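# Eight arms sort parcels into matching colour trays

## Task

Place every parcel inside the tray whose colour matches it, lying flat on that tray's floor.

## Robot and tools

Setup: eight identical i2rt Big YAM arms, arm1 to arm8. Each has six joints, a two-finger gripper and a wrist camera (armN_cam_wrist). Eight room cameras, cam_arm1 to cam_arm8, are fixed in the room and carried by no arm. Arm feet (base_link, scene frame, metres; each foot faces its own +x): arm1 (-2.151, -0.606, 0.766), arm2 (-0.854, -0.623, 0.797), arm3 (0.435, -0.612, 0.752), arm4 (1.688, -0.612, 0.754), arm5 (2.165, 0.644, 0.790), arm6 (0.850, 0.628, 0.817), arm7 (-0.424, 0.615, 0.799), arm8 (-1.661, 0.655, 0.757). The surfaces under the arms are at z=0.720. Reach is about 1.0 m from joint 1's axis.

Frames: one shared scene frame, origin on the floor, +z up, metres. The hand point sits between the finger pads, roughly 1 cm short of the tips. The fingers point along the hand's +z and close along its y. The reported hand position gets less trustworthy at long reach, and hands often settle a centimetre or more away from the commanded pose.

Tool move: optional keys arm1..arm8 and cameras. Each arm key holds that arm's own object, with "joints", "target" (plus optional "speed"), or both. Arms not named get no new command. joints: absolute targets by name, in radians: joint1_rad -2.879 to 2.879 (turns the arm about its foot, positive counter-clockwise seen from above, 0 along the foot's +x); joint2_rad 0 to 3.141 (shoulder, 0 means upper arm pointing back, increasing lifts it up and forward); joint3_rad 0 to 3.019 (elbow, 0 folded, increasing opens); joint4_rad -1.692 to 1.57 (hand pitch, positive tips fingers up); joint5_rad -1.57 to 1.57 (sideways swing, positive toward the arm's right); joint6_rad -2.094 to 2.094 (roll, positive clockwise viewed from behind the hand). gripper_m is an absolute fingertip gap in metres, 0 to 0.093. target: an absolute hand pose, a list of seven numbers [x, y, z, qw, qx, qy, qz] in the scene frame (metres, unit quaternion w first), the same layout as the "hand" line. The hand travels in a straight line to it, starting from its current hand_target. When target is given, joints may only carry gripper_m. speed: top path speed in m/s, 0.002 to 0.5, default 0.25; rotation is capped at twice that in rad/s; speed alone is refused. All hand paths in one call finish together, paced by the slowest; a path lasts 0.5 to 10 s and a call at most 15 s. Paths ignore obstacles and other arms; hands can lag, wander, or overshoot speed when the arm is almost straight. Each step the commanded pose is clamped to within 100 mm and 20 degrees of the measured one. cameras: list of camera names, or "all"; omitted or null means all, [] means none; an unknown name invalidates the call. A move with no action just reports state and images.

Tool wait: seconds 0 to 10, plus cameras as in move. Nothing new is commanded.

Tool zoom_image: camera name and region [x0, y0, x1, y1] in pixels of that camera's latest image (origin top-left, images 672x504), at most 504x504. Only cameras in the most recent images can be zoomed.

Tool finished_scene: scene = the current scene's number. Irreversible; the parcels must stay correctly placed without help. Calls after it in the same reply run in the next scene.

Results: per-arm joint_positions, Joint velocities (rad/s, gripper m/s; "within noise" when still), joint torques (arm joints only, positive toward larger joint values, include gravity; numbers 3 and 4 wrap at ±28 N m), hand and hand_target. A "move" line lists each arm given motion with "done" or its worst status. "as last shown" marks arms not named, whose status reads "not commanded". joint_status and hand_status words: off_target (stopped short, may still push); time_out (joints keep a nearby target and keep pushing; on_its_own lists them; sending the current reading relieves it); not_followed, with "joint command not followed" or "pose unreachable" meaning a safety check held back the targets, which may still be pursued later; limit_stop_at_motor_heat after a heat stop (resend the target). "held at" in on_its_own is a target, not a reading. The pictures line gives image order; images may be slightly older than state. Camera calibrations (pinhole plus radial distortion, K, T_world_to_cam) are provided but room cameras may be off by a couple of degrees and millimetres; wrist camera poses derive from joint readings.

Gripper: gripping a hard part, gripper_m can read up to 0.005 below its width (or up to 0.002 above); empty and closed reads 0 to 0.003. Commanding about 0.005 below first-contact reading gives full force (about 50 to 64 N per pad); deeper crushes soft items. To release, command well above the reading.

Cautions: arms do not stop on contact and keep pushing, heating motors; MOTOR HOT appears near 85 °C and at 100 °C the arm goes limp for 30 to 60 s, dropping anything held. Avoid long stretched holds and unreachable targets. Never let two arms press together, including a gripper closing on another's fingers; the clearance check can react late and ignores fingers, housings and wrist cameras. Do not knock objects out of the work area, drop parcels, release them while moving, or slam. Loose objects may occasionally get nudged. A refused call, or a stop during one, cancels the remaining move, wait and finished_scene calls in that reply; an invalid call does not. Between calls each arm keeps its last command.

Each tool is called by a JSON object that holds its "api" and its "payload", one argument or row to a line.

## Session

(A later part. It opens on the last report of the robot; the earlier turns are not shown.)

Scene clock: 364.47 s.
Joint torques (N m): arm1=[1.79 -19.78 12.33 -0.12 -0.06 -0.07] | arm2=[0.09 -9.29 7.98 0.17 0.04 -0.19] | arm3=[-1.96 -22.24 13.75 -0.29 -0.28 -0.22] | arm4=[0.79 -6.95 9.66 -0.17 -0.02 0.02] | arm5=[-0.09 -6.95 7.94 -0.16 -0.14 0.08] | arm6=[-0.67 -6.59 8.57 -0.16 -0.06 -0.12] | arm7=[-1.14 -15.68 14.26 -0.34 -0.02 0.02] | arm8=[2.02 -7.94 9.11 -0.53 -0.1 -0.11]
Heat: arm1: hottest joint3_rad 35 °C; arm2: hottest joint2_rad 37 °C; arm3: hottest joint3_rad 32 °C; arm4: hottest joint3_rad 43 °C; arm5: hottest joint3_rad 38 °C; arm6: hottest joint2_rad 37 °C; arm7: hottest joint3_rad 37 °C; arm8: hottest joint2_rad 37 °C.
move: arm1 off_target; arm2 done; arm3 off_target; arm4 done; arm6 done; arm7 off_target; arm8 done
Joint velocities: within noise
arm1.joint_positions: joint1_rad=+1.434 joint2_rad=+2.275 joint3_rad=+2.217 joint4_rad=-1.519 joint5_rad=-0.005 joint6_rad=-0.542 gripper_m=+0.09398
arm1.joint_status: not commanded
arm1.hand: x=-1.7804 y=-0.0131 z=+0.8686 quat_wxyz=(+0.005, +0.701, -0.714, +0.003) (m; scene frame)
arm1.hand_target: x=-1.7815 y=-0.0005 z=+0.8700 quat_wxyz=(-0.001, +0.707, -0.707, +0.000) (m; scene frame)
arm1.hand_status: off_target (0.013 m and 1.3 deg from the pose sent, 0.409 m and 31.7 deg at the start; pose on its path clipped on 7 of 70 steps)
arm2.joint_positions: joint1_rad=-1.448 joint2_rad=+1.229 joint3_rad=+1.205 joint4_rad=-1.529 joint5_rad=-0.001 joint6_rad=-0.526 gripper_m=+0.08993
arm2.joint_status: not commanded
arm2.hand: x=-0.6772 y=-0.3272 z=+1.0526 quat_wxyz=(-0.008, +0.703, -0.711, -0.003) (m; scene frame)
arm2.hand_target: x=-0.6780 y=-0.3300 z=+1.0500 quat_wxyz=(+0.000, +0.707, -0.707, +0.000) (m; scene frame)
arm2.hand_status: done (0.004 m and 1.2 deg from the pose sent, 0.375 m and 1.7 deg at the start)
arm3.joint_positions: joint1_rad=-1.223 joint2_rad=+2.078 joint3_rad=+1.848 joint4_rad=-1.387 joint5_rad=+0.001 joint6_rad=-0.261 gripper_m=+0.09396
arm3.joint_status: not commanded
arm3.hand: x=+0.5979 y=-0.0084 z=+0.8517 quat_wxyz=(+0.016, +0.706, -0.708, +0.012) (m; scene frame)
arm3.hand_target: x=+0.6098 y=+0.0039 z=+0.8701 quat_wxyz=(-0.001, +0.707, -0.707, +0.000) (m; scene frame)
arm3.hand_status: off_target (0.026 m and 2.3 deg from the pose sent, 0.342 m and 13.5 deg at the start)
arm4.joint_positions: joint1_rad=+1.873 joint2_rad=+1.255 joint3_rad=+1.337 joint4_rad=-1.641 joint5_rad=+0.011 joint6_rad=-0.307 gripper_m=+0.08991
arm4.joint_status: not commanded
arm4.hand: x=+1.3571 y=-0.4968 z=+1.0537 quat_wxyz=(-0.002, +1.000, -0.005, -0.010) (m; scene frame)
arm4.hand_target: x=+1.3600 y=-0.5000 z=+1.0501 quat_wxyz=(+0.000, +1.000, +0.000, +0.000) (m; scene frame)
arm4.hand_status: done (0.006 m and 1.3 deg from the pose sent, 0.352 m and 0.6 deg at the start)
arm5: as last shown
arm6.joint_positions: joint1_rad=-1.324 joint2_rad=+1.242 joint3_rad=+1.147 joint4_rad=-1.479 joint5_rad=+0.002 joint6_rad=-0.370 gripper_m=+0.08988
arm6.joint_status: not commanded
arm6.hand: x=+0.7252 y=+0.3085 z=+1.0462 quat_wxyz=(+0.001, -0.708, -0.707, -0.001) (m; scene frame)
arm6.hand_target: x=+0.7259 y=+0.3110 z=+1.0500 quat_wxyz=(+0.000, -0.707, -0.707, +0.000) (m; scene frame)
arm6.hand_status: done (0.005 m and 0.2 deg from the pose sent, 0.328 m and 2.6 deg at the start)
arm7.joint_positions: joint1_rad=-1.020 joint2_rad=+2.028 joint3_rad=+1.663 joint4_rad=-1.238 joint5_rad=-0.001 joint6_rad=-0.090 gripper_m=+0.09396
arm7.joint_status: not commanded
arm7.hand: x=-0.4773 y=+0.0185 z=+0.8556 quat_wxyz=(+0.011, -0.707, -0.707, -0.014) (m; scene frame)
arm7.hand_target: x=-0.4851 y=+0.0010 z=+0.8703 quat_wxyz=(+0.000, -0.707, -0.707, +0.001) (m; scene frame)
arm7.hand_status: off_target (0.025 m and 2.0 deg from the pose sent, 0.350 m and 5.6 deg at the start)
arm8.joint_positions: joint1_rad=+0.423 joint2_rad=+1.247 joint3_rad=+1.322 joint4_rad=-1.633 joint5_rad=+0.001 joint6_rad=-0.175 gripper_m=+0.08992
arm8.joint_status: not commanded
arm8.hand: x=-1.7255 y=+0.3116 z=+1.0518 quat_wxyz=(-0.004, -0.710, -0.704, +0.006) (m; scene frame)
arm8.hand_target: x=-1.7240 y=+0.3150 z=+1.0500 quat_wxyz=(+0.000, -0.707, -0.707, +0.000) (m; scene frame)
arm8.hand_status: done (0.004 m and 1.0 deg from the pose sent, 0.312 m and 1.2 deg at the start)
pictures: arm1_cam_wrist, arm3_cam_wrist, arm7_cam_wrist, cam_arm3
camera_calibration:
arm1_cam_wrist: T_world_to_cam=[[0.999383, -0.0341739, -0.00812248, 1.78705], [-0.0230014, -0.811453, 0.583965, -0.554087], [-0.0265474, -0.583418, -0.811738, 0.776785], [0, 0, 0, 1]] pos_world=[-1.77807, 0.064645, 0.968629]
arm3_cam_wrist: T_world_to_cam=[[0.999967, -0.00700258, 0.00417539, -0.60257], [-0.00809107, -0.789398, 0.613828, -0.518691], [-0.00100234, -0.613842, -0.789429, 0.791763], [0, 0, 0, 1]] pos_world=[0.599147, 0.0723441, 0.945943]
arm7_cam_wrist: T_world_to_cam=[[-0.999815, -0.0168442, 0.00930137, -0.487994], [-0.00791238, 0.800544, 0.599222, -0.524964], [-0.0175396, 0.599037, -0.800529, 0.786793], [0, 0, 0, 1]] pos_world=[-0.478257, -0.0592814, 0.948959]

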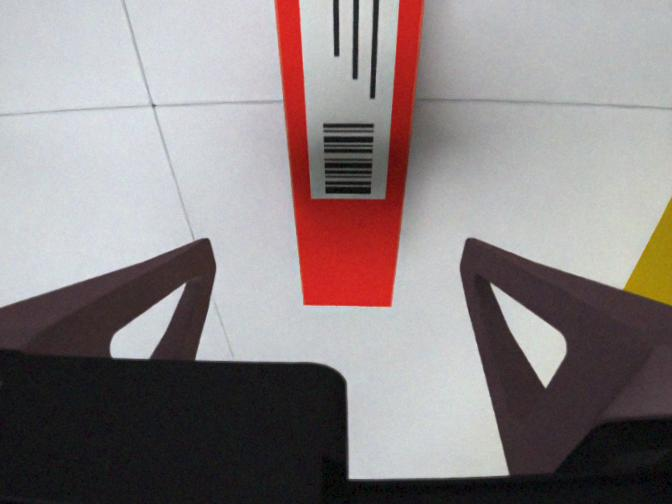

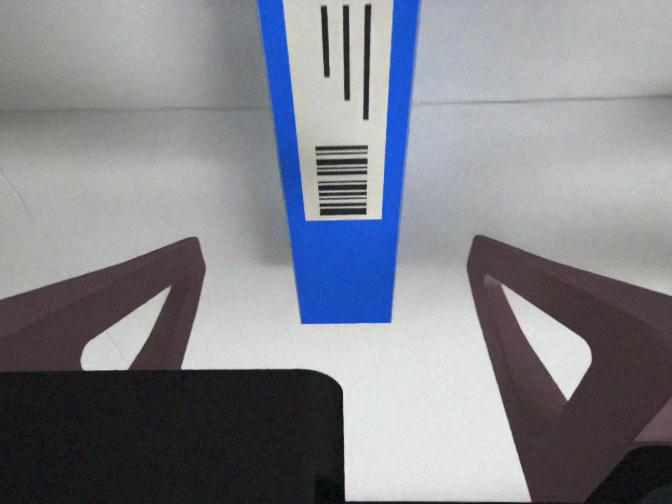

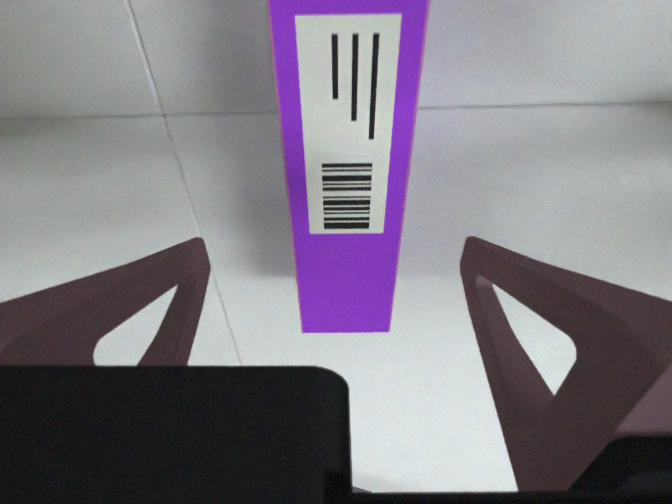

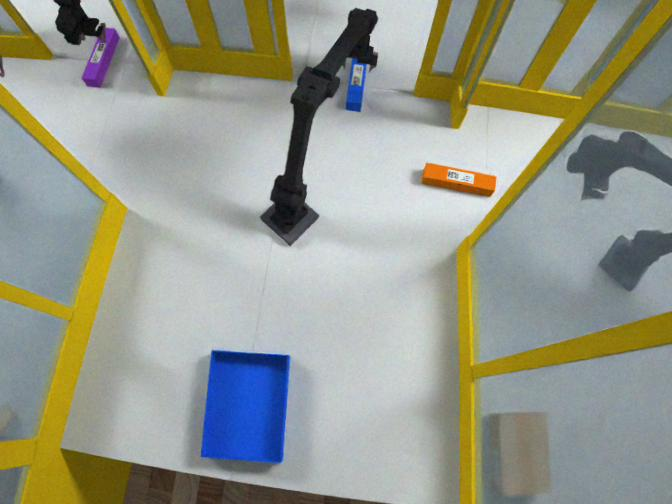

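{"api": "move", "payload": {
  "arm1": {"target":[-1.776,0.028,0.767,0,0.7071,-0.7071,0],"speed":0.2},
  "arm7": {"target":[-0.492,-0.008,0.772,0,0.7071,0.7071,0],"speed":0.2},
  "arm3": {"target":[0.614,0.022,0.770,0,0.7071,-0.7071,0],"speed":0.2},
  "cameras": ["arm1_cam_wrist","arm3_cam_wrist","arm7_cam_wrist"]
}}

{"api": "move", "payload": {
  "arm1": {"joints":{"gripper_m":0.045}},
  "arm7": {"joints":{"gripper_m":0.045}},
  "arm3": {"joints":{"gripper_m":0.045}},
  "cameras": ["arm1_cam_wrist","arm3_cam_wrist","arm7_cam_wrist"]
}}

Scene clock: 387.00 s.
Joint torques (N m): arm1=[1.79 -22.3 11.99 0.36 -0.07 0.06] | arm2=[0.09 -9.29 7.98 0.18 0.04 -0.19] | arm3=[-1.79 -23.47 9.47 0.55 -0.27 -0.2] | arm4=[0.73 -6.89 9.68 -0.17 -0.02 0.02] | arm5=[-0.5 -7.41 8.1 -0.06 -0.15 0.05] | arm6=[-0.67 -6.59 8.57 -0.16 -0.06 -0.12] | arm7=[-1.14 -16.85 9.05 0.51 -0.05 0.03] | arm8=[2.02 -8.35 9.16 -0.54 -0.09 -0.09]
Heat: arm1: hottest joint3_rad 36 °C; arm2: hottest joint2_rad 36 °C; arm3: hottest joint3_rad 33 °C; arm4: hottest joint3_rad 41 °C; arm5: hottest joint3_rad 38 °C; arm6: hottest joint2_rad 35 °C; arm7: hottest joint3_rad 39 °C; arm8: hottest joint2_rad 36 °C.
move: arm1 off_target; arm3 off_target; arm7 done
Joint velocities: within noise
arm1.joint_positions: joint1_rad=+1.449 joint2_rad=+2.444 joint3_rad=+2.233 joint4_rad=-1.398 joint5_rad=-0.006 joint6_rad=-0.543 gripper_m=+0.09398
arm1.joint_status: not commanded
arm1.hand: x=-1.7785 y=+0.0095 z=+0.7570 quat_wxyz=(+0.021, +0.706, -0.708, +0.006) (m; scene frame)
arm1.hand_target: x=-1.7766 y=+0.0272 z=+0.7676 quat_wxyz=(+0.000, +0.707, -0.707, +0.000) (m; scene frame)
arm1.hand_status: off_target (0.021 m and 2.6 deg from the pose sent, 0.110 m and 1.3 deg at the start)
arm2, arm4, arm5, arm6, arm8: as last shown
arm3.joint_positions: joint1_rad=-1.223 joint2_rad=+2.214 joint3_rad=+1.841 joint4_rad=-1.233 joint5_rad=+0.000 joint6_rad=-0.261 gripper_m=+0.09396
arm3.joint_status: not commanded
arm3.hand: x=+0.6046 y=+0.0160 z=+0.7639 quat_wxyz=(+0.011, +0.706, -0.708, +0.009) (m; scene frame)
arm3.hand_target: x=+0.6140 y=+0.0217 z=+0.7702 quat_wxyz=(+0.000, +0.707, -0.707, +0.000) (m; scene frame)
arm3.hand_status: off_target (0.013 m and 1.6 deg from the pose sent, 0.089 m and 2.3 deg at the start)
arm6.hand_target: x=+0.7259 y=+0.3109 z=+1.0500 quat_wxyz=(+0.000, -0.707, -0.707, +0.000) (m; scene frame)
arm7.joint_positions: joint1_rad=-1.031 joint2_rad=+2.161 joint3_rad=+1.663 joint4_rad=-1.076 joint5_rad=-0.001 joint6_rad=-0.100 gripper_m=+0.09396
arm7.joint_status: not commanded
arm7.hand: x=-0.4860 y=-0.0056 z=+0.7762 quat_wxyz=(+0.002, -0.707, -0.707, -0.003) (m; scene frame)
arm7.hand_target: x=-0.4920 y=-0.0080 z=+0.7722 quat_wxyz=(+0.000, -0.707, -0.707, +0.000) (m; scene frame)
arm7.hand_status: done (0.008 m and 0.4 deg from the pose sent, 0.089 m and 2.1 deg at the start)
pictures: arm1_cam_wrist, arm3_cam_wrist, arm7_cam_wrist
camera_calibration:
arm1_cam_wrist: T_world_to_cam=[[0.999506, -0.0188642, -0.0251561, 1.79795], [0.000257729, -0.795102, 0.606476, -0.446368], [-0.0314424, -0.606183, -0.794704, 0.678068], [0, 0, 0, 1]] pos_world=[-1.77562, 0.0900418, 0.854804]
arm3_cam_wrist: T_world_to_cam=[[0.999956, -0.00698994, 0.00631612, -0.610478], [-0.00938674, -0.796255, 0.604888, -0.437783], [0.000801117, -0.60492, -0.796286, 0.741424], [0, 0, 0, 1]] pos_world=[0.605748, 0.0956481, 0.859051]
arm7_cam_wrist: T_world_to_cam=[[-0.999792, -0.0161414, 0.0124435, -0.49881], [-0.00603905, 0.817748, 0.575545, -0.438769], [-0.0194657, 0.57535, -0.817676, 0.749776], [0, 0, 0, 1]] pos_world=[-0.486761, -0.0806328, 0.871811]

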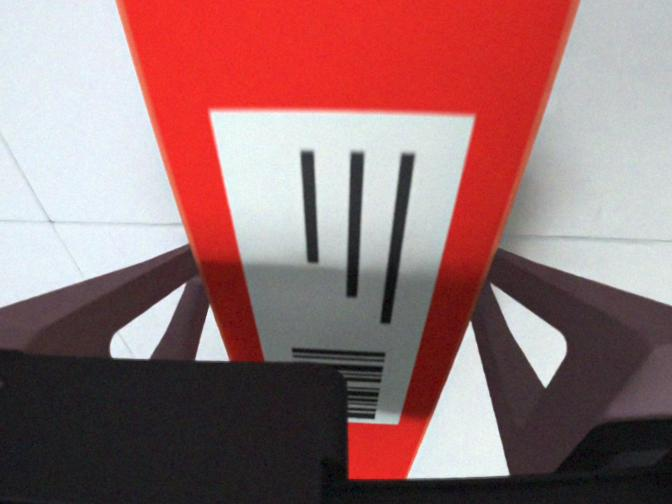

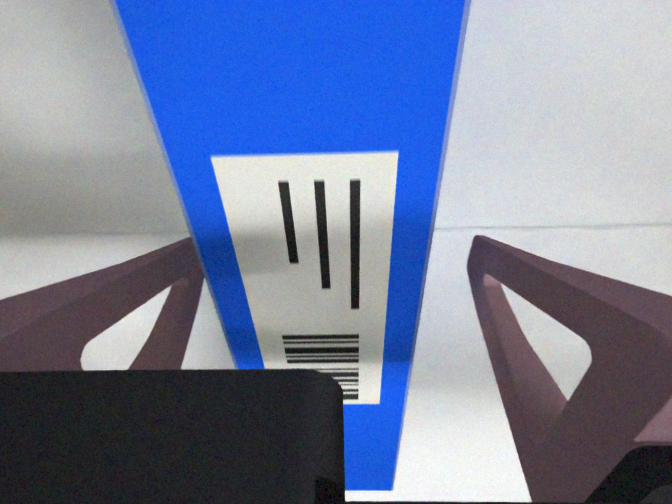

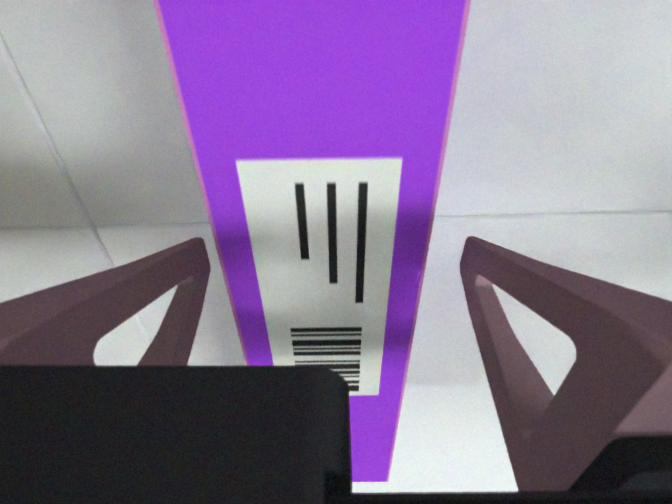

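Scene clock: 387.67 s.
Joint torques (N m): arm1=[1.55 -22.53 11.85 0.44 -0.04 0.06] | arm2=[0.09 -9.29 7.98 0.17 0.04 -0.19] | arm3=[-1.61 -23.94 9.52 0.55 -0.24 -0.19] | arm4=[0.73 -6.95 9.66 -0.17 -0.02 0.02] | arm5=[-1.03 -6.77 8.06 -0.13 -0.11 0.08] | arm6=[-0.73 -6.65 8.57 -0.16 -0.06 -0.11] | arm7=[-1.08 -16.62 9.05 0.54 -0.03 0.03] | arm8=[1.9 -8.18 9.17 -0.49 -0.11 -0.08]
Heat: arm1: hottest joint3_rad 36 °C; arm2: hottest joint2_rad 36 °C; arm3: hottest joint3_rad 33 °C; arm4: hottest joint3_rad 41 °C; arm5: hottest joint3_rad 38 °C; arm6: hottest joint2_rad 34 °C; arm7: hottest joint3_rad 39 °C; arm8: hottest joint2_rad 36 °C.
move: arm1 off_target; arm3 off_target; arm7 off_target
Joint velocities: within noise
arm1.joint_positions: joint1_rad=+1.449 joint2_rad=+2.444 joint3_rad=+2.235 joint4_rad=-1.398 joint5_rad=-0.007 joint6_rad=-0.542 gripper_m=+0.05966
arm1.joint_status: gripper_m off_target (ended at +0.05970, target +0.04500)
arm1.hand: x=-1.7783 y=+0.0103 z=+0.7578 quat_wxyz=(+0.020, +0.706, -0.708, +0.006) (m; scene frame)
arm1.hand_target: x=-1.7765 y=+0.0272 z=+0.7676 quat_wxyz=(+0.000, +0.707, -0.707, +0.000) (m; scene frame)
arm1.hand_status: not commanded
arm2, arm4, arm5, arm6, arm8: as last shown
arm3.joint_positions: joint1_rad=-1.223 joint2_rad=+2.214 joint3_rad=+1.841 joint4_rad=-1.232 joint5_rad=-0.001 joint6_rad=-0.261 gripper_m=+0.05878
arm3.joint_status: gripper_m off_target (ended at +0.05881, target +0.04500)
arm3.hand: x=+0.6046 y=+0.0162 z=+0.7639 quat_wxyz=(+0.011, +0.706, -0.708, +0.008) (m; scene frame)
arm3.hand_target: x=+0.6140 y=+0.0218 z=+0.7702 quat_wxyz=(+0.000, +0.707, -0.707, +0.000) (m; scene frame)
arm3.hand_status: not commanded
arm7.joint_positions: joint1_rad=-1.031 joint2_rad=+2.161 joint3_rad=+1.663 joint4_rad=-1.076 joint5_rad=-0.002 joint6_rad=-0.101 gripper_m=+0.06060
arm7.joint_status: gripper_m off_target (ended at +0.06062, target +0.04500)
arm7.hand: x=-0.4859 y=-0.0056 z=+0.7762 quat_wxyz=(+0.002, -0.707, -0.707, -0.003) (m; scene frame)
arm7.hand_target: x=-0.4919 y=-0.0080 z=+0.7722 quat_wxyz=(+0.000, -0.707, -0.707, +0.000) (m; scene frame)
arm7.hand_status: not commanded
pictures: arm1_cam_wrist, arm3_cam_wrist, arm7_cam_wrist
camera_calibration:
arm1_cam_wrist: T_world_to_cam=[[0.999506, -0.0195948, -0.0245898, 1.79726], [-0.000742469, -0.796553, 0.604568, -0.446595], [-0.0314335, -0.604251, -0.796174, 0.680271], [0, 0, 0, 1]] pos_world=[-1.77532, 0.0905339, 0.855805]
arm3_cam_wrist: T_world_to_cam=[[0.999961, -0.00663898, 0.00578663, -0.609959], [-0.00878646, -0.796781, 0.604205, -0.437412], [0.000599376, -0.604232, -0.796808, 0.742131], [0, 0, 0, 1]] pos_world=[0.605648, 0.0958484, 0.859152]
arm7_cam_wrist: T_world_to_cam=[[-0.999791, -0.0165684, 0.0120105, -0.498366], [-0.00663757, 0.817745, 0.575543, -0.439058], [-0.0193573, 0.575342, -0.817684, 0.749837], [0, 0, 0, 1]] pos_world=[-0.486661, -0.0806331, 0.871811]

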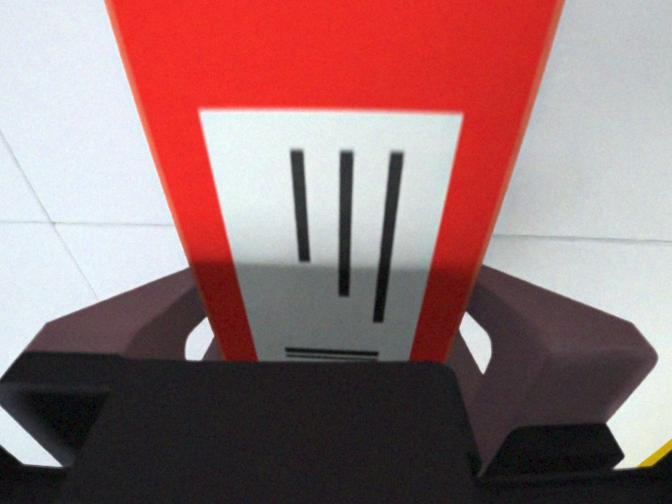

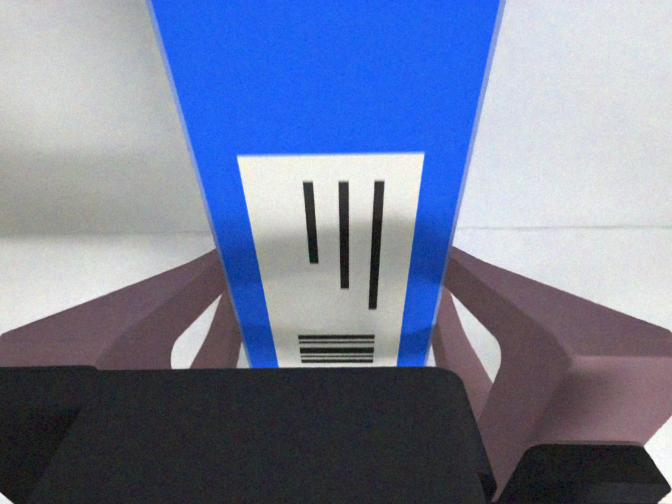

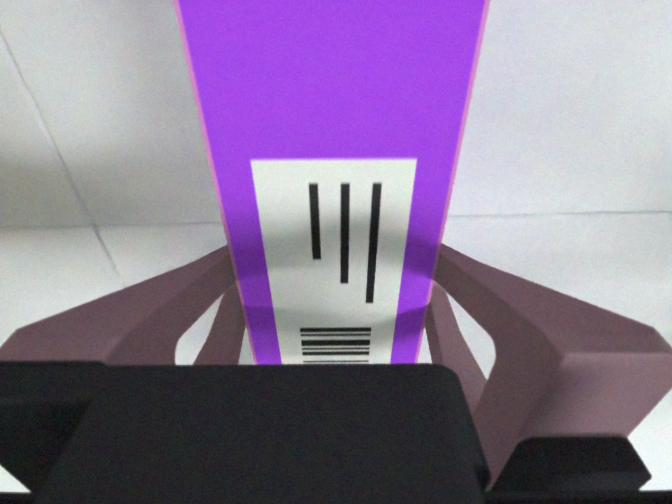

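{"api": "move", "payload": {
  "arm1": {"target":[-1.972,-0.317,1.05,0,0.7071,-0.7071,0],"speed":0.4},
  "arm7": {"target":[-0.452,0.280,1.05,0,0.7071,0.7071,0],"speed":0.4},
  "arm3": {"target":[0.515,-0.31,1.05,0,0.7071,-0.7071,0],"speed":0.4},
  "cameras": []
}}

{"api": "move", "payload": {
  "arm1": {"joints":{"joint1_rad":-1.534,"joint6_rad":0.26}},
  "arm7": {"joints":{"joint1_rad":2.15,"joint6_rad":0.1}},
  "arm3": {"joints":{"joint1_rad":2.112,"joint6_rad":-0.17}},
  "cameras": []
}}

{"api": "move", "payload": {
  "arm1": {"target":[-2.414,-1.255,0.90,0,0.895,0.446,0],"speed":0.4},
  "arm7": {"target":[-0.383,1.307,0.90,0,0.6468,-0.7627,0],"speed":0.4},
  "arm3": {"target":[0.387,-1.307,0.90,0,0.6724,0.7402,0],"speed":0.4},
  "cameras": ["cam_arm1","cam_arm3","cam_arm7","arm1_cam_wrist","arm3_cam_wrist","arm7_cam_wrist"]
}}

Scene clock: 414.13 s.
Joint torques (N m): arm1=[0.38 -6.42 8.02 -0.08 -0.04 -0.06] | arm2=[0.09 -9.29 7.99 0.18 0.04 -0.19] | arm3=[-0.5 -8.23 10.58 -0.29 -0.25 -0.06] | arm4=[0.73 -6.89 9.68 -0.17 -0.02 0.02] | arm5=[-0.44 -6.83 7.94 -0.03 -0.13 0.02] | arm6=[-0.67 -6.65 8.58 -0.16 -0.06 -0.12] | arm7=[0.32 -7 9.62 -0.25 -0.04 0.18] | arm8=[1.85 -7.88 9.18 -0.58 -0.09 -0.11]
Heat: arm1: hottest joint3_rad 36 °C; arm2: hottest joint3_rad 35 °C; arm3: hottest joint2_rad 34 °C; arm4: hottest joint3_rad 40 °C; arm5: hottest joint3_rad 39 °C; arm6: hottest joint2_rad 33 °C; arm7: hottest joint3_rad 39 °C; arm8: hottest joint3_rad 35 °C.
move: arm1 done; arm3 done; arm7 done
Joint velocities: within noise
arm1.joint_positions: joint1_rad=+1.443 joint2_rad=+1.210 joint3_rad=+1.287 joint4_rad=-1.613 joint5_rad=-0.007 joint6_rad=-0.557 gripper_m=+0.05966
arm1.joint_status: not commanded
arm1.hand: x=-1.9739 y=-0.3122 z=+1.0561 quat_wxyz=(-0.014, +0.709, -0.705, -0.002) (m; scene frame)
arm1.hand_target: x=-1.9722 y=-0.3171 z=+1.0501 quat_wxyz=(+0.000, +0.707, -0.707, +0.000) (m; scene frame)
arm1.hand_status: done (0.008 m and 1.6 deg from the pose sent, 0.480 m and 2.5 deg at the start)
arm2, arm4, arm5, arm6, arm8: as last shown
arm3.joint_positions: joint1_rad=-1.223 joint2_rad=+1.164 joint3_rad=+1.247 joint4_rad=-1.662 joint5_rad=-0.001 joint6_rad=-0.261 gripper_m=+0.05878
arm3.joint_status: not commanded
arm3.hand: x=+0.5153 y=-0.3113 z=+1.0447 quat_wxyz=(+0.000, +0.706, -0.708, +0.002) (m; scene frame)
arm3.hand_target: x=+0.5150 y=-0.3100 z=+1.0501 quat_wxyz=(+0.000, +0.707, -0.707, +0.000) (m; scene frame)
arm3.hand_status: done (0.005 m and 0.2 deg from the pose sent, 0.443 m and 1.6 deg at the start)
arm7.joint_positions: joint1_rad=-1.025 joint2_rad=+1.211 joint3_rad=+1.189 joint4_rad=-1.527 joint5_rad=-0.002 joint6_rad=-0.093 gripper_m=+0.06060
arm7.joint_status: not commanded
arm7.hand: x=-0.4555 y=+0.2765 z=+1.0531 quat_wxyz=(-0.006, -0.708, -0.707, +0.007) (m; scene frame)
arm7.hand_target: x=-0.4520 y=+0.2799 z=+1.0501 quat_wxyz=(+0.000, -0.707, -0.707, +0.000) (m; scene frame)
arm7.hand_status: done (0.006 m and 1.1 deg from the pose sent, 0.397 m and 0.4 deg at the start)
pictures: none
No camera images: "cameras" was empty.

Scene clock: 416.70 s.
Joint torques (N m): arm1=[0.67 -7.53 8.02 -0.08 0.05 0.07] | arm2=[0.09 -9.29 7.98 0.18 0.04 -0.19] | arm3=[0.44 -10.52 10.55 -0.29 -0.19 0.11] | arm4=[0.73 -6.89 9.68 -0.16 -0.02 0.02] | arm5=[-0.15 -7.41 7.91 -0.16 -0.11 0.01] | arm6=[-0.73 -6.59 8.55 -0.14 -0.06 -0.12] | arm7=[0.32 -8.18 9.59 -0.25 -0.02 0.19] | arm8=[2.2 -8.47 9.18 -0.44 -0.1 -0.1]
Heat: arm1: hottest joint3_rad 36 °C; arm2: hottest joint3_rad 35 °C; arm3: hottest joint2_rad 34 °C; arm4: hottest joint3_rad 40 °C; arm5: hottest joint3_rad 39 °C; arm6: hottest joint2_rad 33 °C; arm7: hottest joint3_rad 39 °C; arm8: hottest joint3_rad 35 °C.
move: arm1 done; arm3 done; arm7 done
Joint velocities: within noise
arm1.joint_positions: joint1_rad=-1.523 joint2_rad=+1.227 joint3_rad=+1.287 joint4_rad=-1.613 joint5_rad=-0.007 joint6_rad=+0.253 gripper_m=+0.05967
arm1.joint_status: all done
arm1.hand: x=-2.2779 y=-0.9232 z=+1.0561 quat_wxyz=(-0.014, -0.891, -0.453, +0.005) (m; scene frame)
arm1.hand_target: x=-2.2790 y=-0.9167 z=+1.0553 quat_wxyz=(-0.011, -0.895, -0.446, +0.001) (m; scene frame)
arm1.hand_status: not commanded
arm2, arm4, arm6, arm8: as last shown
arm3.joint_positions: joint1_rad=+2.099 joint2_rad=+1.186 joint3_rad=+1.247 joint4_rad=-1.662 joint5_rad=-0.003 joint6_rad=-0.185 gripper_m=+0.05870
arm3.joint_status: all done
arm3.hand: x=+0.4078 y=-0.9287 z=+1.0341 quat_wxyz=(-0.008, +0.670, +0.742, +0.017) (m; scene frame)
arm3.hand_target: x=+0.4122 y=-0.9270 z=+1.0458 quat_wxyz=(+0.000, +0.671, +0.742, +0.008) (m; scene frame)
arm3.hand_status: not commanded
arm5.joint_positions: joint1_rad=+0.658 joint2_rad=+1.213 joint3_rad=+1.232 joint4_rad=-1.590 joint5_rad=+0.000 joint6_rad=-0.010 gripper_m=+0.09398
arm5.joint_status: not commanded
arm5.hand: x=+1.8549 y=+0.5133 z=+1.0590 quat_wxyz=(-0.003, +0.979, +0.202, +0.002) (m; scene frame)
arm5.hand_target: x=+1.8557 y=+0.5116 z=+1.0699 quat_wxyz=(-0.001, +0.980, +0.200, -0.008) (m; scene frame)
arm5.hand_status: not commanded
arm7.joint_positions: joint1_rad=+2.143 joint2_rad=+1.224 joint3_rad=+1.189 joint4_rad=-1.528 joint5_rad=-0.002 joint6_rad=+0.092 gripper_m=+0.06057
arm7.joint_status: all done
arm7.hand: x=-0.4003 y=+0.9542 z=+1.0505 quat_wxyz=(-0.003, +0.648, -0.761, -0.005) (m; scene frame)
arm7.hand_target: x=-0.4029 y=+0.9489 z=+1.0519 quat_wxyz=(-0.001, +0.648, -0.761, -0.002) (m; scene frame)
arm7.hand_status: not commanded
pictures: none
No camera images: "cameras" was empty.

Scene clock: 419.03 s.
Joint torques (N m): arm1=[1.26 -19.78 12.66 -0.2 0.21 0.09] | arm2=[0.09 -9.29 7.98 0.17 0.04 -0.19] | arm3=[0.38 -24 14.6 -0.34 0.02 0.12] | arm4=[0.67 -6.95 9.66 -0.17 -0.02 0.02] | arm5=[-0.03 -7.53 7.77 -0.23 -0.14 0.02] | arm6=[-0.73 -6.71 8.58 -0.13 -0.06 -0.12] | arm7=[0.56 -17.61 15.46 -0.44 0.01 0.2] | arm8=[1.73 -8.12 9.14 -0.5 -0.11 -0.09]
Heat: arm1: hottest joint3_rad 37 °C; arm2: hottest joint3_rad 35 °C; arm3: hottest joint2_rad 34 °C; arm4: hottest joint3_rad 40 °C; arm5: hottest joint3_rad 39 °C; arm6: hottest joint2_rad 33 °C; arm7: hottest joint3_rad 40 °C; arm8: hottest joint3_rad 34 °C.
move: arm1 off_target; arm3 off_target; arm7 off_target
Joint velocities: within noise
arm1.joint_positions: joint1_rad=-1.523 joint2_rad=+2.257 joint3_rad=+2.229 joint4_rad=-1.568 joint5_rad=+0.004 joint6_rad=+0.257 gripper_m=+0.05967
arm1.joint_status: not commanded
arm1.hand: x=-2.4064 y=-1.2460 z=+0.8957 quat_wxyz=(+0.004, -0.892, -0.452, -0.007) (m; scene frame)
arm1.hand_target: x=-2.4137 y=-1.2545 z=+0.9001 quat_wxyz=(-0.001, -0.895, -0.446, +0.001) (m; scene frame)
arm1.hand_status: off_target (0.013 m and 1.2 deg from the pose sent, 0.391 m and 2.0 deg at the start)
arm2, arm4, arm5, arm6, arm8: as last shown
arm3.joint_positions: joint1_rad=+2.104 joint2_rad=+2.234 joint3_rad=+2.223 joint4_rad=-1.590 joint5_rad=+0.001 joint6_rad=-0.178 gripper_m=+0.05871
arm3.joint_status: not commanded
arm3.hand: x=+0.3810 y=-1.2934 z=+0.8840 quat_wxyz=(-0.010, +0.670, +0.742, +0.016) (m; scene frame)
arm3.hand_target: x=+0.3873 y=-1.3059 z=+0.9001 quat_wxyz=(+0.001, +0.672, +0.740, +0.000) (m; scene frame)
arm3.hand_status: off_target (0.022 m and 2.2 deg from the pose sent, 0.402 m and 2.2 deg at the start; pose on its path clipped on 11 of 70 steps)
arm7.joint_positions: joint1_rad=+2.144 joint2_rad=+2.232 joint3_rad=+2.087 joint4_rad=-1.463 joint5_rad=-0.002 joint6_rad=+0.098 gripper_m=+0.06057
arm7.joint_status: not commanded
arm7.hand: x=-0.3785 y=+1.2900 z=+0.8877 quat_wxyz=(+0.013, +0.647, -0.763, +0.011) (m; scene frame)
arm7.hand_target: x=-0.3830 y=+1.3058 z=+0.9000 quat_wxyz=(+0.000, +0.647, -0.763, -0.001) (m; scene frame)
arm7.hand_status: off_target (0.021 m and 2.0 deg from the pose sent, 0.384 m and 0.7 deg at the start; pose on its path clipped on 13 of 70 steps)
pictures: arm1_cam_wrist, arm3_cam_wrist, arm7_cam_wrist, cam_arm1, cam_arm3, cam_arm7
camera_calibration:
arm1_cam_wrist: T_world_to_cam=[[-0.796618, 0.604475, -0.00316576, -1.15986], [0.487327, 0.645314, 0.588288, 1.45451], [0.357648, 0.467098, -0.808645, 2.29355], [0, 0, 0, 1]] pos_world=[-2.45307, -1.30882, 0.99533]
arm3_cam_wrist: T_world_to_cam=[[-0.995405, -0.0957456, -0.00144005, 0.255548], [-0.0766886, 0.788095, 0.610758, 0.514419], [-0.0573425, 0.608061, -0.791816, 1.63227], [0, 0, 0, 1]] pos_world=[0.387422, -1.37347, 0.978644]
arm7_cam_wrist: T_world_to_cam=[[0.98891, -0.147845, 0.0140816, 0.549306], [-0.126808, -0.791219, 0.598241, 0.448066], [-0.0773052, -0.593393, -0.801192, 1.56872], [0, 0, 0, 1]] pos_world=[-0.365126, 1.3666, 0.98106]

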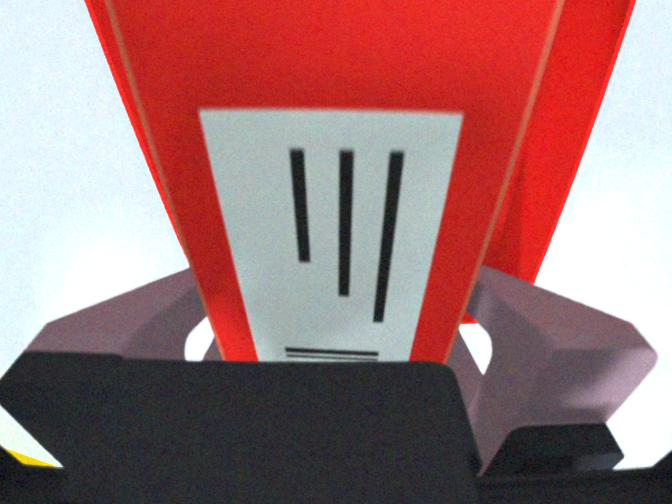

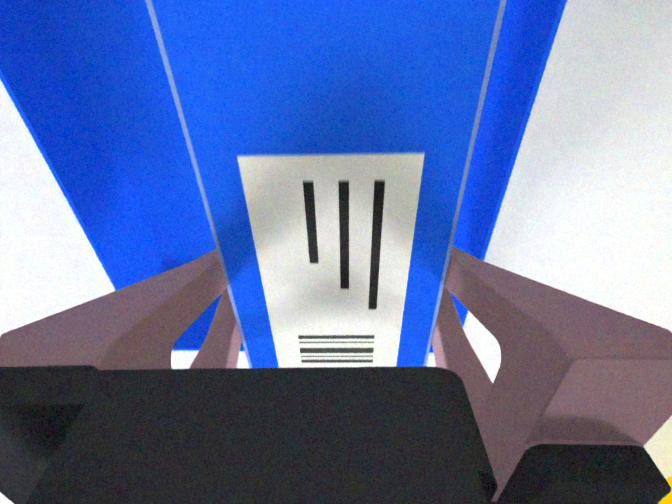

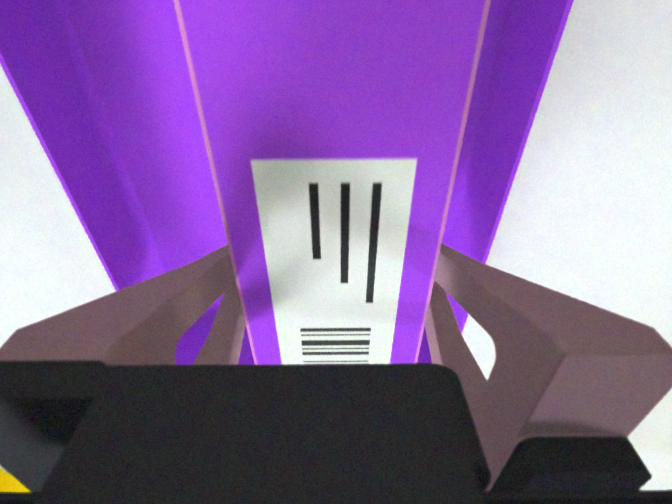

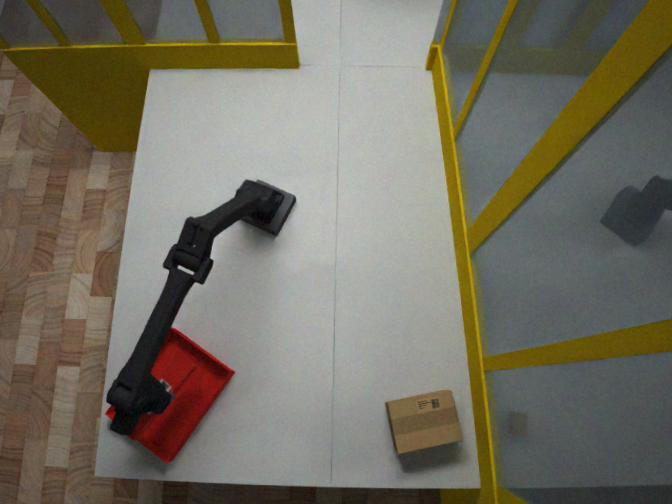

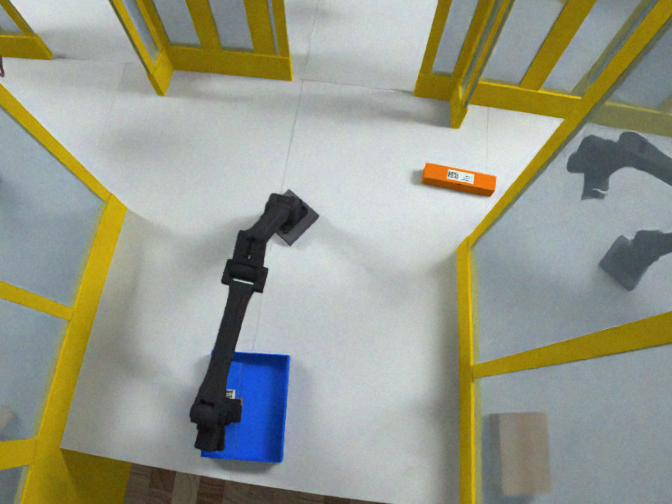

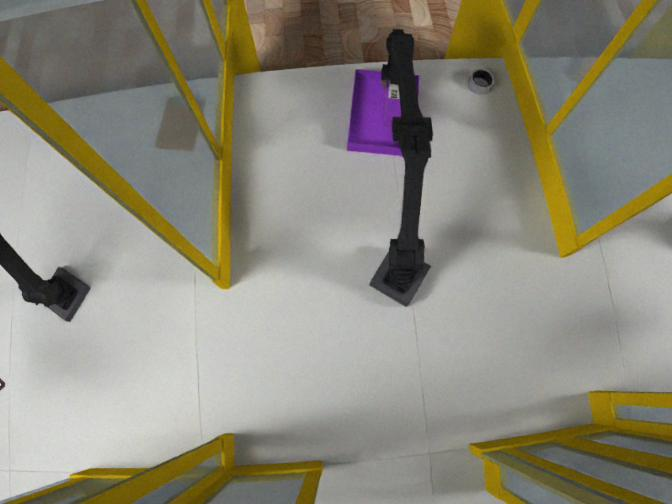

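{"api": "move", "payload": {
  "arm1": {"target":[-2.428,-1.244,0.79,0,0.895,0.446,0],"speed":0.25},
  "arm7": {"target":[-0.412,1.311,0.80,0,0.6468,-0.7627,0],"speed":0.25},
  "arm3": {"target":[0.421,-1.304,0.80,0,0.6724,0.7402,0],"speed":0.25},
  "cameras": ["arm1_cam_wrist","arm3_cam_wrist","arm7_cam_wrist"]
}}

Scene clock: 453.37 s.
Joint torques (N m): arm1=[1.14 -20.95 8.42 0.7 0.2 -0.07] | arm2=[0.09 -9.29 7.98 0.18 0.04 -0.19] | arm3=[-0.44 -25.17 9.63 0.53 0.02 0.16] | arm4=[0.73 -6.95 9.66 -0.17 -0.02 0.02] | arm5=[-0.44 -7.41 7.92 -0.08 -0.13 0.06] | arm6=[-0.73 -6.59 8.57 -0.17 -0.06 -0.12] | arm7=[0.38 -16.62 9.14 0.32 -0.1 0.16] | arm8=[2.14 -8.06 9.2 -0.44 -0.11 -0.1]
Heat: arm1: hottest joint3_rad 38 °C; arm2: hottest joint3_rad 34 °C; arm3: hottest joint2_rad 37 °C; arm4: hottest joint3_rad 40 °C; arm5: hottest joint3_rad 39 °C; arm6: hottest joint3_rad 33 °C; arm7: hottest joint3_rad 46 °C; arm8: hottest joint3_rad 34 °C.
move: arm1 done; arm3 done; arm7 off_target
Joint velocities: within noise
arm1.joint_positions: joint1_rad=-1.546 joint2_rad=+2.307 joint3_rad=+2.052 joint4_rad=-1.330 joint5_rad=+0.004 joint6_rad=+0.248 gripper_m=+0.05967
arm1.joint_status: not commanded
arm1.hand: x=-2.4213 y=-1.2436 z=+0.7946 quat_wxyz=(+0.001, -0.895, -0.446, -0.003) (m; scene frame)
arm1.hand_target: x=-2.4281 y=-1.2439 z=+0.7901 quat_wxyz=(+0.000, -0.895, -0.446, +0.000) (m; scene frame)
arm1.hand_status: done (0.008 m and 0.4 deg from the pose sent, 0.108 m and 1.2 deg at the start)
arm2, arm4, arm5, arm6, arm8: as last shown
arm3.joint_positions: joint1_rad=+2.158 joint2_rad=+2.272 joint3_rad=+2.051 joint4_rad=-1.370 joint5_rad=+0.001 joint6_rad=-0.131 gripper_m=+0.05871
arm3.joint_status: not commanded
arm3.hand: x=+0.4182 y=-1.2975 z=+0.7939 quat_wxyz=(-0.007, +0.668, +0.744, +0.011) (m; scene frame)
arm3.hand_target: x=+0.4210 y=-1.3039 z=+0.8002 quat_wxyz=(+0.000, +0.672, +0.740, +0.000) (m; scene frame)
arm3.hand_status: done (0.009 m and 1.7 deg from the pose sent, 0.094 m and 2.2 deg at the start)
arm7.joint_positions: joint1_rad=+2.187 joint2_rad=+2.290 joint3_rad=+2.032 joint4_rad=-1.279 joint5_rad=+0.002 joint6_rad=+0.143 gripper_m=+0.06057
arm7.joint_status: not commanded
arm7.hand: x=-0.4062 y=+1.3145 z=+0.8286 quat_wxyz=(-0.013, +0.646, -0.763, -0.013) (m; scene frame)
arm7.hand_target: x=-0.4120 y=+1.3101 z=+0.8006 quat_wxyz=(+0.000, +0.647, -0.763, +0.000) (m; scene frame)
arm7.hand_status: off_target (0.029 m and 2.1 deg from the pose sent, 0.096 m and 2.0 deg at the start)
pictures: arm1_cam_wrist, arm3_cam_wrist, arm7_cam_wrist
camera_calibration:
arm1_cam_wrist: T_world_to_cam=[[-0.788663, 0.614801, -0.00551249, -1.13952], [0.498342, 0.64447, 0.579926, 1.55199], [0.360092, 0.454619, -0.81465, 2.2112], [0, 0, 0, 1]] pos_world=[-2.46836, -1.30488, 0.895033]
arm3_cam_wrist: T_world_to_cam=[[-0.994762, -0.102193, 0.0020846, 0.280667], [-0.080314, 0.794077, 0.602488, 0.591447], [-0.0632255, 0.599165, -0.798125, 1.56151], [0, 0, 0, 1]] pos_world=[0.425426, -1.37657, 0.889352]
arm7_cam_wrist: T_world_to_cam=[[0.988474, -0.151044, 0.0102119, 0.588508], [-0.132552, -0.830928, 0.54036, 0.597081], [-0.0731326, -0.535485, -0.841372, 1.49267], [0, 0, 0, 1]] pos_world=[-0.393418, 1.38432, 0.927241]

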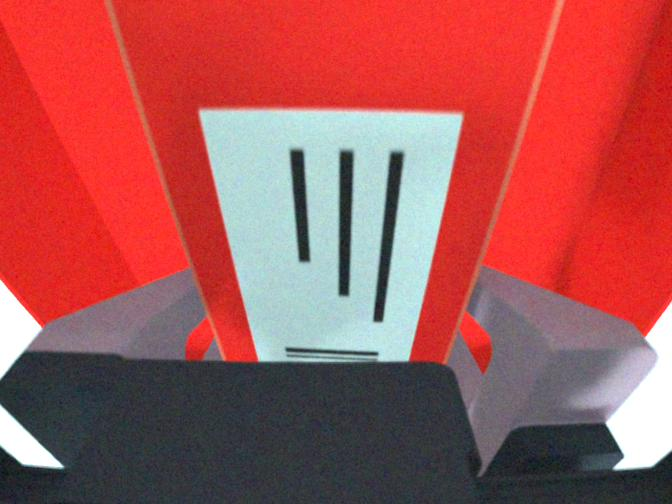

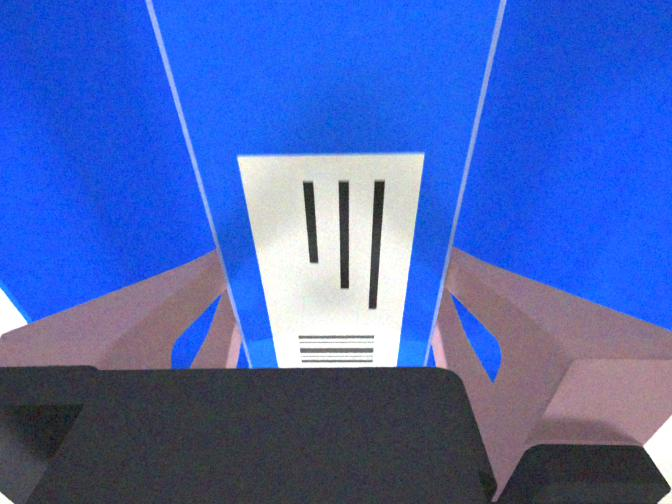

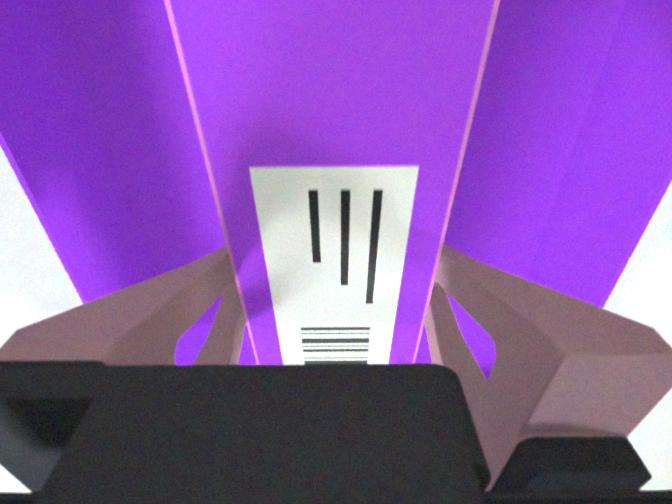

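{"api": "move", "payload": {
  "cameras": ["cam_arm7"]
}}

{"api": "zoom_image", "payload": {
  "camera": "cam_arm7",
  "region": [320, 20, 460, 180]
}}

Scene clock: 461.63 s.
Joint torques (N m): arm1=[0.79 -21.07 8.44 0.79 0.2 -0.06] | arm2=[0.09 -9.29 7.98 0.17 0.04 -0.19] | arm3=[-0.03 -25.29 9.59 0.54 0.02 0.13] | arm4=[0.73 -6.89 9.68 -0.16 -0.02 0.02] | arm5=[-0.56 -7.41 7.99 -0.13 -0.13 0.08] | arm6=[-0.67 -6.65 8.57 -0.17 -0.06 -0.12] | arm7=[0.32 -16.56 9.17 0.46 -0.1 0.16] | arm8=[2.32 -8.23 9.16 -0.53 -0.11 -0.09]
Heat: arm1: hottest joint3_rad 39 °C; arm2: hottest joint3_rad 34 °C; arm3: hottest joint2_rad 38 °C; arm4: hottest joint3_rad 40 °C; arm5: hottest joint3_rad 39 °C; arm6: hottest joint3_rad 33 °C; arm7: hottest joint3_rad 45 °C; arm8: hottest joint3_rad 34 °C.
Joint velocities: within noise
arm1.joint_positions: joint1_rad=-1.546 joint2_rad=+2.307 joint3_rad=+2.052 joint4_rad=-1.330 joint5_rad=+0.004 joint6_rad=+0.248 gripper_m=+0.05967
arm1.joint_status: not commanded
arm1.hand: x=-2.4213 y=-1.2436 z=+0.7946 quat_wxyz=(+0.001, -0.895, -0.446, -0.003) (m; scene frame)
arm1.hand_target: x=-2.4281 y=-1.2439 z=+0.7901 quat_wxyz=(+0.000, -0.895, -0.446, +0.000) (m; scene frame)
arm1.hand_status: done (0.008 m and 0.4 deg from the pose sent, 0.108 m and 1.2 deg at the start)
arm2.joint_positions: joint1_rad=-1.448 joint2_rad=+1.229 joint3_rad=+1.205 joint4_rad=-1.529 joint5_rad=-0.001 joint6_rad=-0.526 gripper_m=+0.08993
arm2.joint_status: not commanded
arm2.hand: x=-0.6772 y=-0.3272 z=+1.0526 quat_wxyz=(-0.008, +0.703, -0.711, -0.003) (m; scene frame)
arm2.hand_target: x=-0.6780 y=-0.3300 z=+1.0500 quat_wxyz=(+0.000, +0.707, -0.707, +0.000) (m; scene frame)
arm2.hand_status: not commanded
arm3.joint_positions: joint1_rad=+2.158 joint2_rad=+2.272 joint3_rad=+2.051 joint4_rad=-1.370 joint5_rad=+0.001 joint6_rad=-0.130 gripper_m=+0.05871
arm3.joint_status: not commanded
arm3.hand: x=+0.4182 y=-1.2975 z=+0.7939 quat_wxyz=(-0.007, +0.668, +0.744, +0.011) (m; scene frame)
arm3.hand_target: x=+0.4210 y=-1.3039 z=+0.8002 quat_wxyz=(+0.000, +0.672, +0.740, +0.000) (m; scene frame)
arm3.hand_status: done (0.009 m and 1.6 deg from the pose sent, 0.094 m and 2.2 deg at the start)
arm4.joint_positions: joint1_rad=+1.873 joint2_rad=+1.255 joint3_rad=+1.337 joint4_rad=-1.641 joint5_rad=+0.011 joint6_rad=-0.307 gripper_m=+0.08991
arm4.joint_status: not commanded
arm4.hand: x=+1.3571 y=-0.4968 z=+1.0537 quat_wxyz=(-0.002, +1.000, -0.005, -0.010) (m; scene frame)
arm4.hand_target: x=+1.3600 y=-0.5000 z=+1.0501 quat_wxyz=(+0.000, +1.000, +0.000, +0.000) (m; scene frame)
arm4.hand_status: not commanded
arm5.joint_positions: joint1_rad=+0.658 joint2_rad=+1.213 joint3_rad=+1.232 joint4_rad=-1.590 joint5_rad=+0.000 joint6_rad=-0.010 gripper_m=+0.09398
arm5.joint_status: not commanded
arm5.hand: x=+1.8549 y=+0.5133 z=+1.0590 quat_wxyz=(-0.003, +0.979, +0.202, +0.002) (m; scene frame)
arm5.hand_target: x=+1.8557 y=+0.5116 z=+1.0699 quat_wxyz=(-0.001, +0.980, +0.200, -0.008) (m; scene frame)
arm5.hand_status: not commanded
arm6.joint_positions: joint1_rad=-1.324 joint2_rad=+1.242 joint3_rad=+1.147 joint4_rad=-1.479 joint5_rad=+0.002 joint6_rad=-0.370 gripper_m=+0.08988
arm6.joint_status: not commanded
arm6.hand: x=+0.7252 y=+0.3085 z=+1.0462 quat_wxyz=(+0.001, -0.708, -0.707, -0.001) (m; scene frame)
arm6.hand_target: x=+0.7259 y=+0.3109 z=+1.0500 quat_wxyz=(+0.000, -0.707, -0.707, +0.000) (m; scene frame)
arm6.hand_status: not commanded
arm7.joint_positions: joint1_rad=+2.187 joint2_rad=+2.290 joint3_rad=+2.032 joint4_rad=-1.279 joint5_rad=+0.002 joint6_rad=+0.143 gripper_m=+0.06057
arm7.joint_status: not commanded
arm7.hand: x=-0.4062 y=+1.3145 z=+0.8286 quat_wxyz=(-0.013, +0.646, -0.763, -0.013) (m; scene frame)
arm7.hand_target: x=-0.4120 y=+1.3101 z=+0.8006 quat_wxyz=(+0.000, +0.647, -0.763, +0.000) (m; scene frame)
arm7.hand_status: off_target (0.029 m and 2.1 deg from the pose sent, 0.096 m and 2.0 deg at the start)
arm8.joint_positions: joint1_rad=+0.423 joint2_rad=+1.247 joint3_rad=+1.322 joint4_rad=-1.633 joint5_rad=+0.001 joint6_rad=-0.175 gripper_m=+0.08992
arm8.joint_status: not commanded
arm8.hand: x=-1.7255 y=+0.3116 z=+1.0518 quat_wxyz=(-0.004, -0.710, -0.704, +0.006) (m; scene frame)
arm8.hand_target: x=-1.7240 y=+0.3150 z=+1.0500 quat_wxyz=(+0.000, -0.707, -0.707, +0.000) (m; scene frame)
arm8.hand_status: not commanded
pictures: cam_arm7

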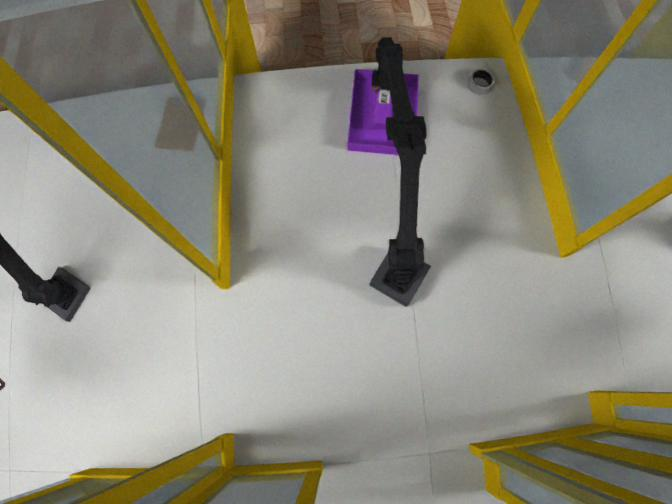

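Scaled by 3.150.

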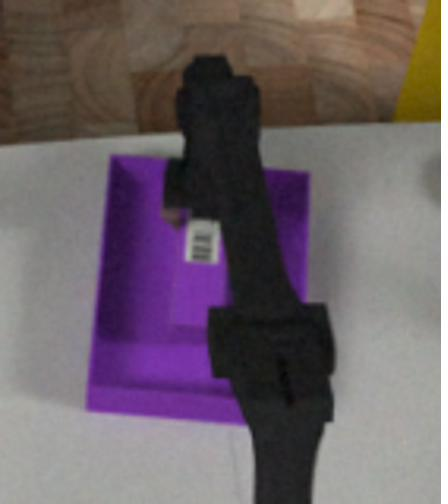

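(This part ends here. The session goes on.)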